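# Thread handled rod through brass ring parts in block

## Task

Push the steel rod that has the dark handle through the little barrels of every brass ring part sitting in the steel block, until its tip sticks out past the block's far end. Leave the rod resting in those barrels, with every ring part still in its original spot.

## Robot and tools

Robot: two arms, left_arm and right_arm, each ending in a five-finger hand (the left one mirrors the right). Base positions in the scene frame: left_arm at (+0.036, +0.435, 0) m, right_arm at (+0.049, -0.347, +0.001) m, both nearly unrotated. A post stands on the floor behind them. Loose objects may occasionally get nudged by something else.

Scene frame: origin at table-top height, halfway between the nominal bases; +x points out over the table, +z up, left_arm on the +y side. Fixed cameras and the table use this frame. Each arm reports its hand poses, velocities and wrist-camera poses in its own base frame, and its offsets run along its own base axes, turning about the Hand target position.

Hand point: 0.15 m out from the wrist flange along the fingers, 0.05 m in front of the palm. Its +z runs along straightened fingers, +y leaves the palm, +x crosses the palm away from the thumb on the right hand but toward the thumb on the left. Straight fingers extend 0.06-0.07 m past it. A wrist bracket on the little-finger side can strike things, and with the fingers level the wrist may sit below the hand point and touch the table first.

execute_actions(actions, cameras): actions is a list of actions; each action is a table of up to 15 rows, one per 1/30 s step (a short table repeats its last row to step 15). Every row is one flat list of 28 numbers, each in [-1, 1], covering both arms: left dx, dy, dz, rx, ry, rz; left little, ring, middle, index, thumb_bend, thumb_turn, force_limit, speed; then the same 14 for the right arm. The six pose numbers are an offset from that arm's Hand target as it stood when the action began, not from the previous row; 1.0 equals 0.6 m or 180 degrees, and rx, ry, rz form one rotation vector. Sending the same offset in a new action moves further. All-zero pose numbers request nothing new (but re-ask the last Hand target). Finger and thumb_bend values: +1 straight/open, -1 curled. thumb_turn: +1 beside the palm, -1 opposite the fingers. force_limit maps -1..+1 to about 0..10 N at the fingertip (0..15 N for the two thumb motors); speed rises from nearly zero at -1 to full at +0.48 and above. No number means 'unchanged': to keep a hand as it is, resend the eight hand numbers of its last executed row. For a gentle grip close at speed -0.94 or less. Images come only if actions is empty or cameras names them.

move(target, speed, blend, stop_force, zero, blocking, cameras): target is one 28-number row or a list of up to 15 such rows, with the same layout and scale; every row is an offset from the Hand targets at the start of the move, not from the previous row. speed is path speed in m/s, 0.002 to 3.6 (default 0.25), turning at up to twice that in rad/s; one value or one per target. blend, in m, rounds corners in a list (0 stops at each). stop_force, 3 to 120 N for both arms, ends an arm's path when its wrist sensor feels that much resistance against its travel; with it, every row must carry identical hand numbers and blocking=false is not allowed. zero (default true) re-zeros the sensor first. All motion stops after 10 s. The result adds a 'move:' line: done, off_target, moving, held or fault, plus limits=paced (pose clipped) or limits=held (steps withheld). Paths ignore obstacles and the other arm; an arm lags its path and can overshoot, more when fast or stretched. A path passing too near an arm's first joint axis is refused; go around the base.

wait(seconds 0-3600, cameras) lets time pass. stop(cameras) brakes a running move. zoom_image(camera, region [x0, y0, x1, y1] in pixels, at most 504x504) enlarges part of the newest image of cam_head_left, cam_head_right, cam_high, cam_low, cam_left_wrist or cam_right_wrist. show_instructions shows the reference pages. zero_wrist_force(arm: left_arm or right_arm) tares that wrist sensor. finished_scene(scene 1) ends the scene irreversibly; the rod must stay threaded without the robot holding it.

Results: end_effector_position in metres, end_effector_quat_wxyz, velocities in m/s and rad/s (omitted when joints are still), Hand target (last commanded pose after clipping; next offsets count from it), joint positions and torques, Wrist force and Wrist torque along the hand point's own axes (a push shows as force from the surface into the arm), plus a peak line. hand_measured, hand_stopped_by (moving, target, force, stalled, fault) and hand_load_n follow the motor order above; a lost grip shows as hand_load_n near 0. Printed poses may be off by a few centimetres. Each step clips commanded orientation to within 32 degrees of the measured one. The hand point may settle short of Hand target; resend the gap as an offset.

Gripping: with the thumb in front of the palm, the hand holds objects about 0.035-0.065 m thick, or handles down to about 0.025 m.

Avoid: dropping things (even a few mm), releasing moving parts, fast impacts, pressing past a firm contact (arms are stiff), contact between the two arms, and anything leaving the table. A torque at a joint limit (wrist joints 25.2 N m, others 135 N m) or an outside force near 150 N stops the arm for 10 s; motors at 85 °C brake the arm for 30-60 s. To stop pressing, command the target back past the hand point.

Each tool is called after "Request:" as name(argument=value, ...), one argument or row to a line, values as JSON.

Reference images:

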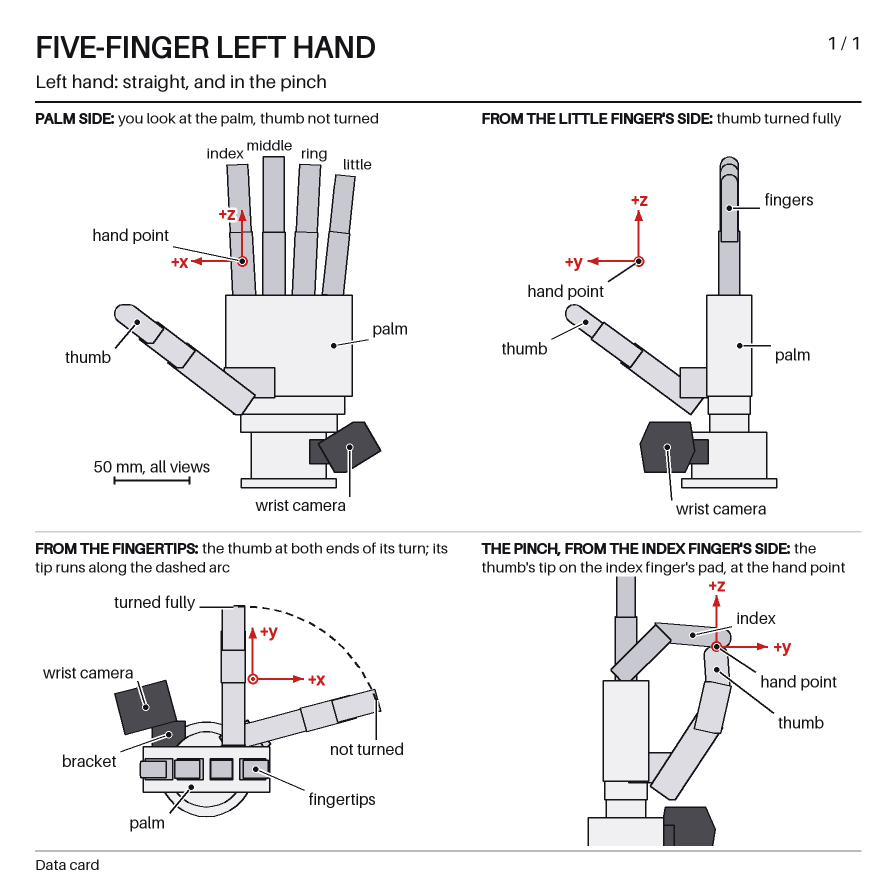

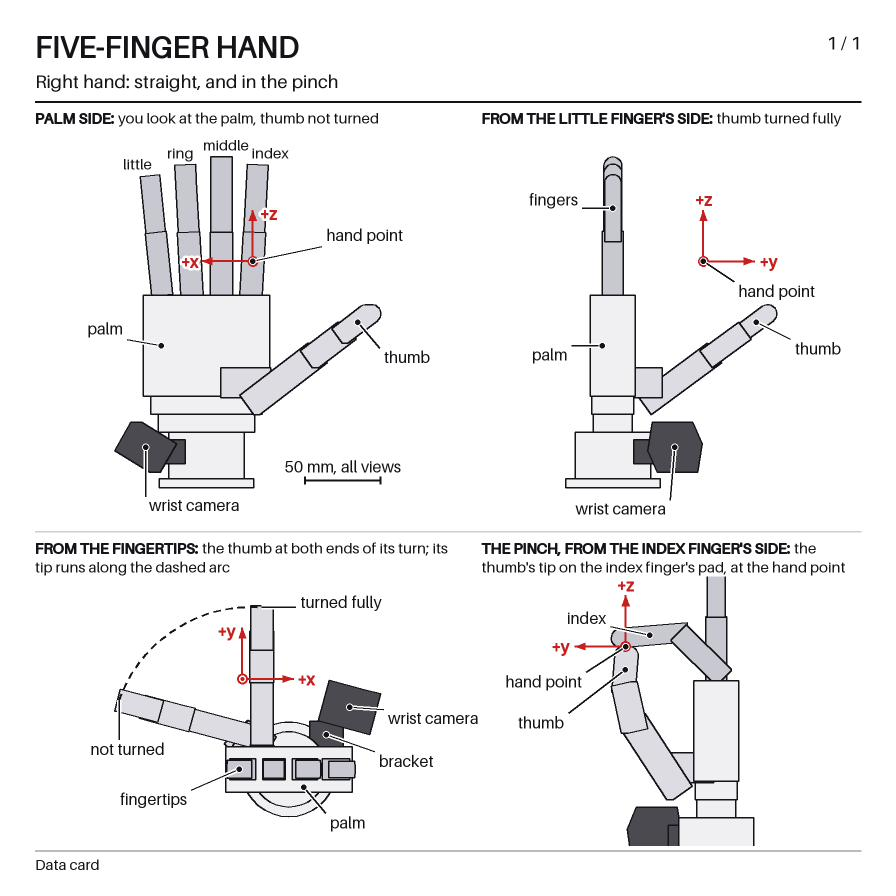

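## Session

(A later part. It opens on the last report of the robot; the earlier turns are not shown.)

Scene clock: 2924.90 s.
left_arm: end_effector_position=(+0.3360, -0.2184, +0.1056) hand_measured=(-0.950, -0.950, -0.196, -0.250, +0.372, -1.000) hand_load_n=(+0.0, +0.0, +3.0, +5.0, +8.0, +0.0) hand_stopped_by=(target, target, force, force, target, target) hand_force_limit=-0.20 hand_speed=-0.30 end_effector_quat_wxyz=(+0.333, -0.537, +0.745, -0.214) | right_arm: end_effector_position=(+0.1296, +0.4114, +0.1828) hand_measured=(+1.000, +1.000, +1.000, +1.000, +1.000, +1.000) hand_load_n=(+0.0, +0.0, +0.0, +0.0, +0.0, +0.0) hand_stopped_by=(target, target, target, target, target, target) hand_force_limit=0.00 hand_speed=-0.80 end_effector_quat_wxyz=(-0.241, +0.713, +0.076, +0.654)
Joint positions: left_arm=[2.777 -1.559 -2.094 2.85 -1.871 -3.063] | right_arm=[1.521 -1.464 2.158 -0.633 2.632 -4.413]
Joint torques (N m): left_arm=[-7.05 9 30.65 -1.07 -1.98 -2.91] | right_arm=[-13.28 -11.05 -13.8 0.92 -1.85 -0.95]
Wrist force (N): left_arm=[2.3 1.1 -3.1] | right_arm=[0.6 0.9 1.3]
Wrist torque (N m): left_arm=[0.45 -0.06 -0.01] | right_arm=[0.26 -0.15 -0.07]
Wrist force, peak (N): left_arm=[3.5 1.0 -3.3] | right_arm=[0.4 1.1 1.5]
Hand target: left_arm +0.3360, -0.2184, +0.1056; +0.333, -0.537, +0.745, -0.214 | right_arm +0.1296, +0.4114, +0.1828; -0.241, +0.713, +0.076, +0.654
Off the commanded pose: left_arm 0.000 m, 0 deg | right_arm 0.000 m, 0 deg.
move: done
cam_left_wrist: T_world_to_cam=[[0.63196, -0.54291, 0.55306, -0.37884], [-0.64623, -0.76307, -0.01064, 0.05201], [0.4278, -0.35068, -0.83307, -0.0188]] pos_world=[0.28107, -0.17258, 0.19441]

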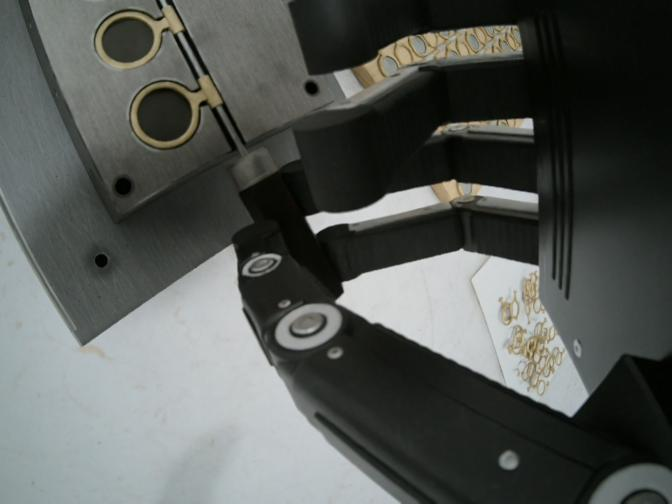

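Request:
move(
  target=[0,0,0,0,0,0,-0.95,-0.95,-0.15,-0.2,0.45,-1,-0.2,-0.9,0,0,0,0,0,0,1,1,1,1,1,1,0,-0.8],
  speed=0.01,
  cameras=["cam_left_wrist"],
)

Request:
zoom_image(
  camera="cam_left_wrist",
  region=[140, 80, 400, 300],
)

Scene clock: 2931.13 s.
left_arm: end_effector_position=(+0.3360, -0.2184, +0.1056) hand_measured=(-0.950, -0.950, -0.150, -0.200, +0.450, -1.000) hand_load_n=(+0.0, +0.0, +0.0, +0.0, +0.0, +0.0) hand_stopped_by=(target, target, target, target, target, target) hand_force_limit=-0.20 hand_speed=-0.90 end_effector_quat_wxyz=(+0.333, -0.537, +0.745, -0.214) | right_arm: end_effector_position=(+0.1296, +0.4114, +0.1828) hand_measured=(+1.000, +1.000, +1.000, +1.000, +1.000, +1.000) hand_load_n=(+0.0, +0.0, +0.0, +0.0, +0.0, +0.0) hand_stopped_by=(target, target, target, target, target, target) hand_force_limit=0.00 hand_speed=-0.80 end_effector_quat_wxyz=(-0.241, +0.713, +0.076, +0.654)
Joint positions: left_arm=[2.777 -1.559 -2.094 2.85 -1.871 -3.063] | right_arm=[1.521 -1.464 2.158 -0.633 2.632 -4.413]
Joint torques (N m): left_arm=[-6.16 6.82 29.25 -0.9 -1.55 -2.83] | right_arm=[-12.59 -11.63 -13.53 0.94 -1.8 -0.71]
Wrist force (N): left_arm=[2.2 0.3 -2.1] | right_arm=[0.3 0.7 1.2]
Wrist torque (N m): left_arm=[0.32 0.00 0.02] | right_arm=[0.24 -0.13 -0.08]
Wrist force, peak (N): left_arm=[2.8 3.5 -3.7] | right_arm=[0.5 0.8 1.5]
Hand target: left_arm +0.3360, -0.2184, +0.1056; +0.333, -0.537, +0.745, -0.214 | right_arm +0.1296, +0.4114, +0.1828; -0.241, +0.713, +0.076, +0.654
Off the commanded pose: left_arm 0.000 m, 0 deg | right_arm 0.000 m, 0 deg.
move: done
cam_left_wrist: T_world_to_cam=[[0.63187, -0.54291, 0.55316, -0.37889], [-0.64624, -0.76306, -0.01073, 0.05203], [0.42792, -0.35069, -0.83301, -0.01877]] pos_world=[0.28107, -0.17258, 0.19451]

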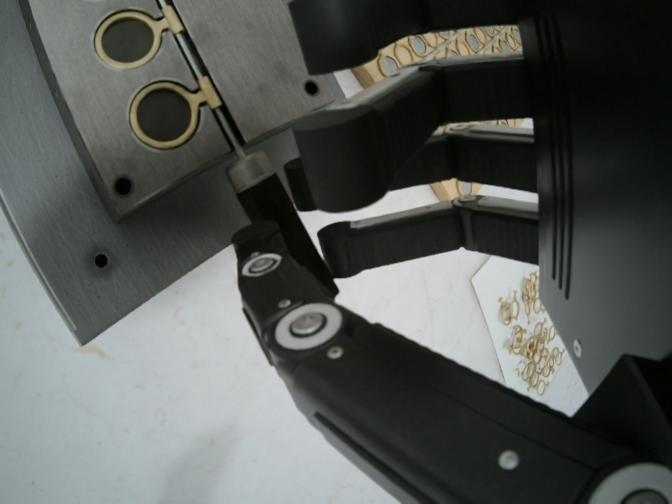

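Scaled by 1.938 from the camera's image (finer frame: 960x720).

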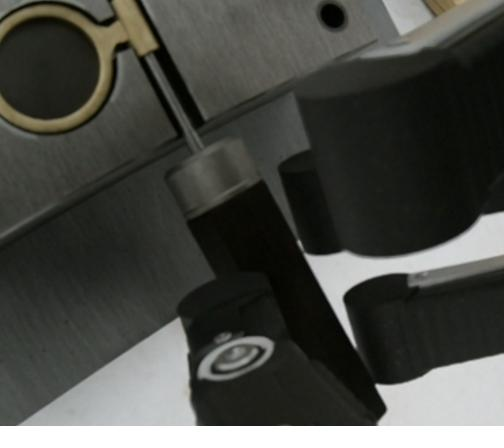

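Request:
move(
  target=[0,0,0,0,0,0,-0.95,-0.95,0.3,0.3,1,-1,-0.2,-0.7,0,0,0,0,0,0,1,1,1,1,1,1,0,-0.8],
  speed=0.01,
  cameras=["cam_left_wrist","cam_right_wrist"],
)

Request:
zoom_image(
  camera="cam_left_wrist",
  region=[40, 0, 400, 270],
)

Request:
zoom_image(
  camera="cam_right_wrist",
  region=[170, 80, 340, 230],
)

Scene clock: 2940.23 s.
left_arm: end_effector_position=(+0.3360, -0.2184, +0.1056) hand_measured=(-0.950, -0.950, +0.300, +0.300, +1.000, -1.000) hand_load_n=(+0.0, +0.0, +0.0, +0.0, -0.5, +0.0) hand_stopped_by=(target, target, target, target, target, target) hand_force_limit=-0.20 hand_speed=-0.70 end_effector_quat_wxyz=(+0.333, -0.537, +0.745, -0.214) | right_arm: end_effector_position=(+0.1296, +0.4114, +0.1828) hand_measured=(+1.000, +1.000, +1.000, +1.000, +1.000, +1.000) hand_load_n=(+0.0, +0.0, +0.0, +0.0, +0.0, +0.0) hand_stopped_by=(target, target, target, target, target, target) hand_force_limit=0.00 hand_speed=-0.80 end_effector_quat_wxyz=(-0.241, +0.713, +0.076, +0.654)
Joint positions: left_arm=[2.777 -1.559 -2.094 2.85 -1.871 -3.063] | right_arm=[1.521 -1.464 2.158 -0.633 2.632 -4.413]
Joint torques (N m): left_arm=[-0.82 8.07 19.64 -1.19 -1.26 -2.74] | right_arm=[-12.91 -11.03 -14.43 0.92 -1.88 -0.77]
Wrist force (N): left_arm=[2.3 -0.2 -2.4] | right_arm=[0.3 0.8 1.4]
Wrist torque (N m): left_arm=[0.27 -0.03 0.05] | right_arm=[0.24 -0.13 -0.09]
Wrist force, peak (N): left_arm=[2.3 0.4 -2.6] | right_arm=[0.4 0.9 1.6]
Hand target: left_arm +0.3360, -0.2184, +0.1056; +0.333, -0.537, +0.745, -0.214 | right_arm +0.1296, +0.4114, +0.1828; -0.241, +0.713, +0.076, +0.654
Off the commanded pose: left_arm 0.000 m, 0 deg | right_arm 0.000 m, 0 deg.
move: done
cam_left_wrist: T_world_to_cam=[[0.63187, -0.54291, 0.55316, -0.37889], [-0.64624, -0.76306, -0.01073, 0.05203], [0.42792, -0.35069, -0.83301, -0.01877]] pos_world=[0.28107, -0.17258, 0.19451]
cam_right_wrist: T_world_to_cam=[[0.44578, -0.89514, 0.00117, 0.31091], [-0.50175, -0.25095, -0.82781, 0.31807], [0.7413, 0.36844, -0.56101, -0.03334]] pos_world=[0.04571, 0.37041, 0.24423]

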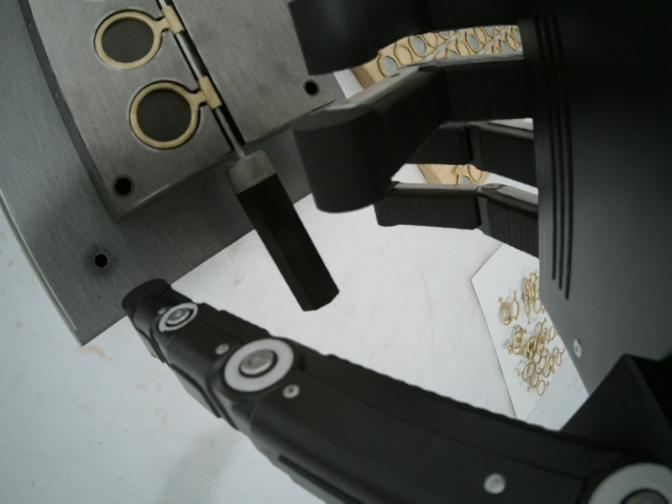

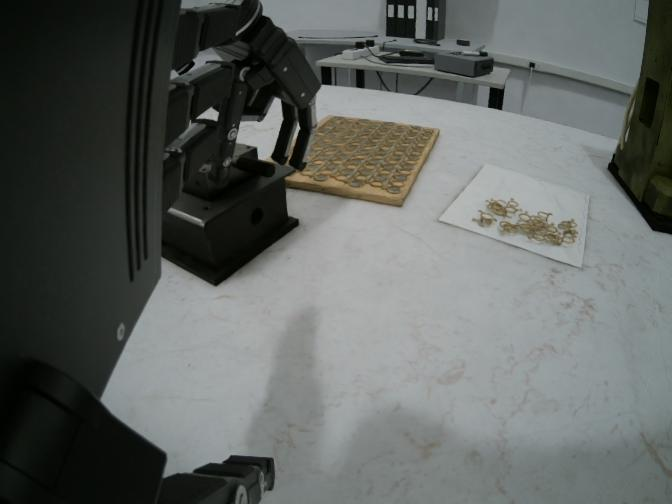

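Scaled by 1.400 from the camera's image (finer frame: 960x720).

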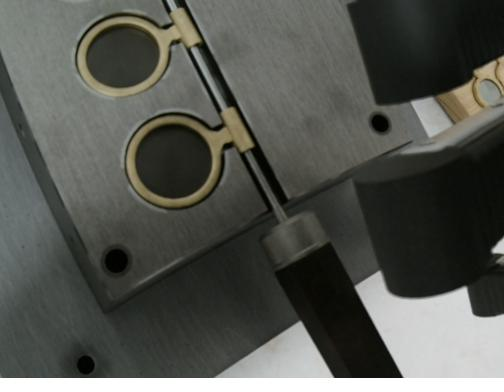

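Scaled by 2.965 from the camera's image (finer frame: 960x720).

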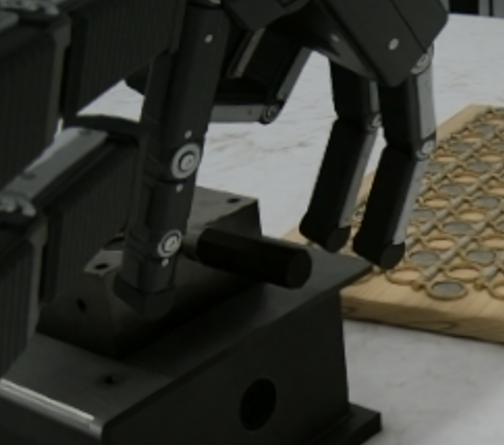

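Request:
move(
  target=[
    [-0.0363,-0.003,0.0344,0,0,0,-0.95,-0.95,0.3,0.3,1,-1,-0.2,-0.7,0,0,0,0,0,0,1,1,1,1,1,1,0,-0.8],
    [-0.0726,-0.02,0.12,0,0,0,-0.95,-0.95,0.3,0.3,1,-1,-0.2,-0.7,0,0,0,0,0,0,1,1,1,1,1,1,0,-0.8],
  ],
  speed=0.08,
  blend=0.01,
  cameras=["cam_left_wrist","cam_right_wrist"],
)

Request:
zoom_image(
  camera="cam_left_wrist",
  region=[0, 0, 400, 300],
)

Scene clock: 2952.27 s.
left_arm: end_effector_position=(+0.2925, -0.2304, +0.1777) hand_measured=(-0.950, -0.950, +0.300, +0.300, +1.000, -1.000) hand_load_n=(+0.0, +0.0, +0.0, +0.0, +0.0, +0.0) hand_stopped_by=(target, target, target, target, target, target) hand_force_limit=-0.20 hand_speed=-0.70 end_effector_quat_wxyz=(+0.333, -0.537, +0.745, -0.214) | right_arm: end_effector_position=(+0.1296, +0.4114, +0.1828) hand_measured=(+1.000, +1.000, +1.000, +1.000, +1.000, +1.000) hand_load_n=(+0.0, +0.0, +0.0, -0.5, +0.0, +0.0) hand_stopped_by=(target, target, target, target, target, target) hand_force_limit=0.00 hand_speed=-0.80 end_effector_quat_wxyz=(-0.241, +0.713, +0.076, +0.654)
Joint positions: left_arm=[2.664 -1.441 -2.007 2.617 -1.948 -3.15] | right_arm=[1.521 -1.464 2.158 -0.633 2.632 -4.413]
Joint torques (N m): left_arm=[2.55 6.23 3.35 -1.11 0.74 2.94] | right_arm=[-12.18 -11.51 -14.91 0.91 -1.93 -0.54]
Wrist force (N): left_arm=[2.2 0.5 -2.5] | right_arm=[0.5 0.7 1.2]
Wrist torque (N m): left_arm=[0.36 -0.03 0.08] | right_arm=[0.23 -0.16 -0.07]
Wrist force, peak (N): left_arm=[2.2 -0.2 -3.1] | right_arm=[0.4 0.8 1.7]
Hand target: left_arm +0.2925, -0.2304, +0.1776; +0.333, -0.537, +0.745, -0.214 | right_arm +0.1296, +0.4114, +0.1828; -0.241, +0.713, +0.076, +0.654
Off the commanded pose: left_arm 0.000 m, 0 deg | right_arm 0.000 m, 0 deg.
move: done
cam_left_wrist: T_world_to_cam=[[0.6317, -0.54277, 0.5535, -0.39777], [-0.64622, -0.76307, -0.01076, 0.01554], [0.4282, -0.35088, -0.83278, 0.05545]] pos_world=[0.23757, -0.18459, 0.26651]
cam_right_wrist: T_world_to_cam=[[0.44578, -0.89514, 0.00117, 0.31091], [-0.50175, -0.25095, -0.82781, 0.31807], [0.7413, 0.36844, -0.56101, -0.03334]] pos_world=[0.04571, 0.37041, 0.24423]

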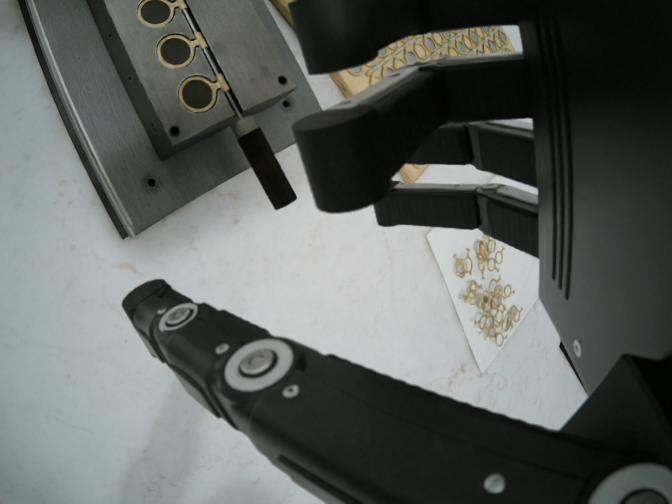

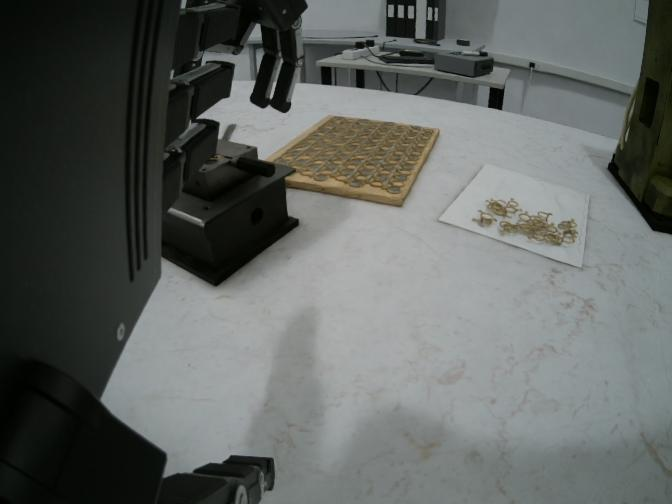

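Scaled by 1.260 from the camera's image (finer frame: 960x720).

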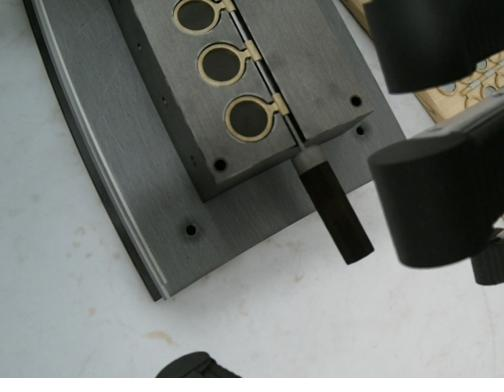

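Request:
wait(
  seconds=0.1,
  cameras=["cam_head_left","cam_head_right","cam_high"],
)

Request:
zoom_image(
  camera="cam_head_left",
  region=[170, 390, 290, 480],
)

Scene clock: 2955.40 s.
left_arm: end_effector_position=(+0.2925, -0.2304, +0.1776) hand_measured=(-0.950, -0.950, +0.300, +0.300, +1.000, -1.000) hand_load_n=(+0.0, +0.0, +0.0, +0.0, +0.0, +0.0) hand_stopped_by=(target, target, target, target, target, target) hand_force_limit=-0.20 hand_speed=-0.70 end_effector_quat_wxyz=(+0.333, -0.537, +0.745, -0.214) | right_arm: end_effector_position=(+0.1296, +0.4114, +0.1828) hand_measured=(+1.000, +1.000, +1.000, +1.000, +1.000, +1.000) hand_load_n=(+0.0, +0.0, +0.0, +0.0, +0.0, +0.0) hand_stopped_by=(target, target, target, target, target, target) hand_force_limit=0.00 hand_speed=-0.80 end_effector_quat_wxyz=(-0.241, +0.713, +0.076, +0.654)
Joint positions: left_arm=[2.664 -1.441 -2.007 2.617 -1.948 -3.15] | right_arm=[1.521 -1.464 2.158 -0.633 2.632 -4.413]
Joint torques (N m): left_arm=[5.17 4.78 4.22 -1.94 0.84 2.69] | right_arm=[-12.21 -11.95 -15.11 1.01 -1.86 -0.33]
Wrist force (N): left_arm=[2.3 0.3 -2.3] | right_arm=[0.3 0.7 1.5]
Wrist torque (N m): left_arm=[0.31 -0.05 0.08] | right_arm=[0.22 -0.14 -0.08]
Wrist force, peak (N): left_arm=[2.4 0.4 -2.6] | right_arm=[0.3 1.0 1.6]
Hand target: left_arm +0.2925, -0.2304, +0.1776; +0.333, -0.537, +0.745, -0.214 | right_arm +0.1296, +0.4114, +0.1828; -0.241, +0.713, +0.076, +0.654
Off the commanded pose: left_arm 0.000 m, 0 deg | right_arm 0.000 m, 0 deg.
wait: 0.10 s; at rest from the start

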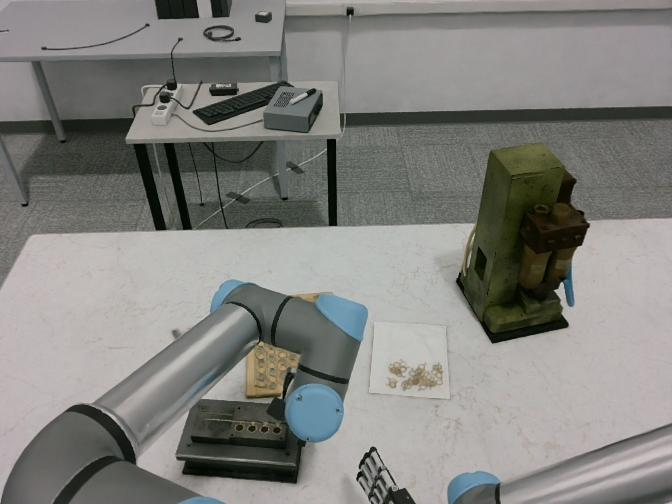

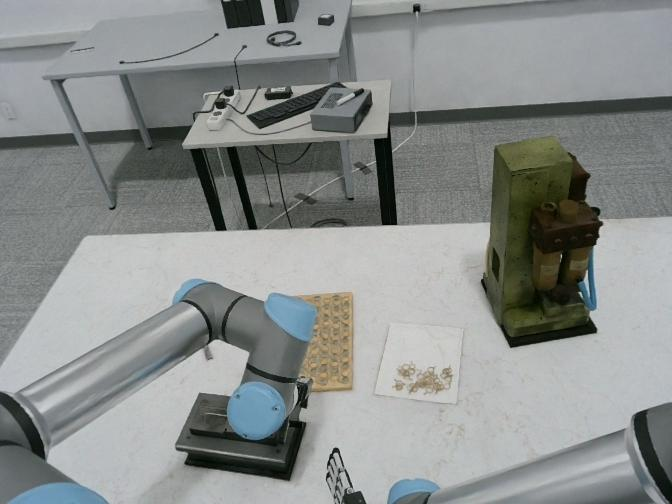

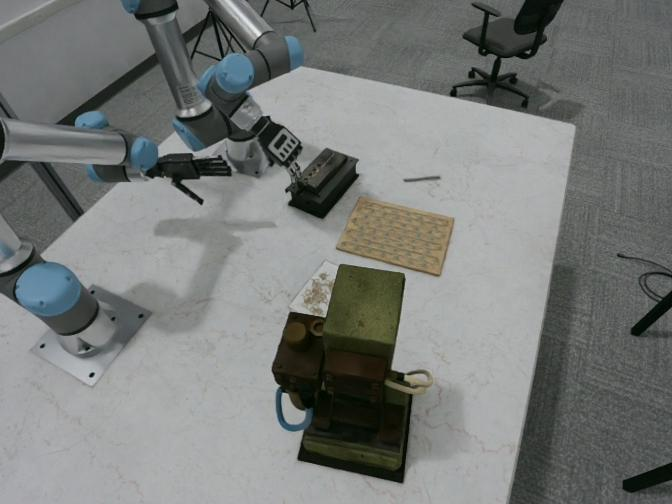

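Scaled by 4.200 from the camera's image (finer frame: 960x720).

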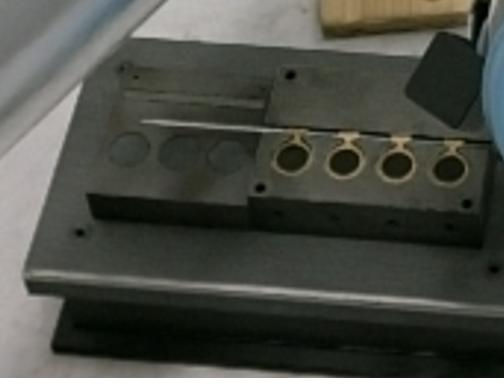

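Request:
finished_scene(
)

The scene is finished: the task was done.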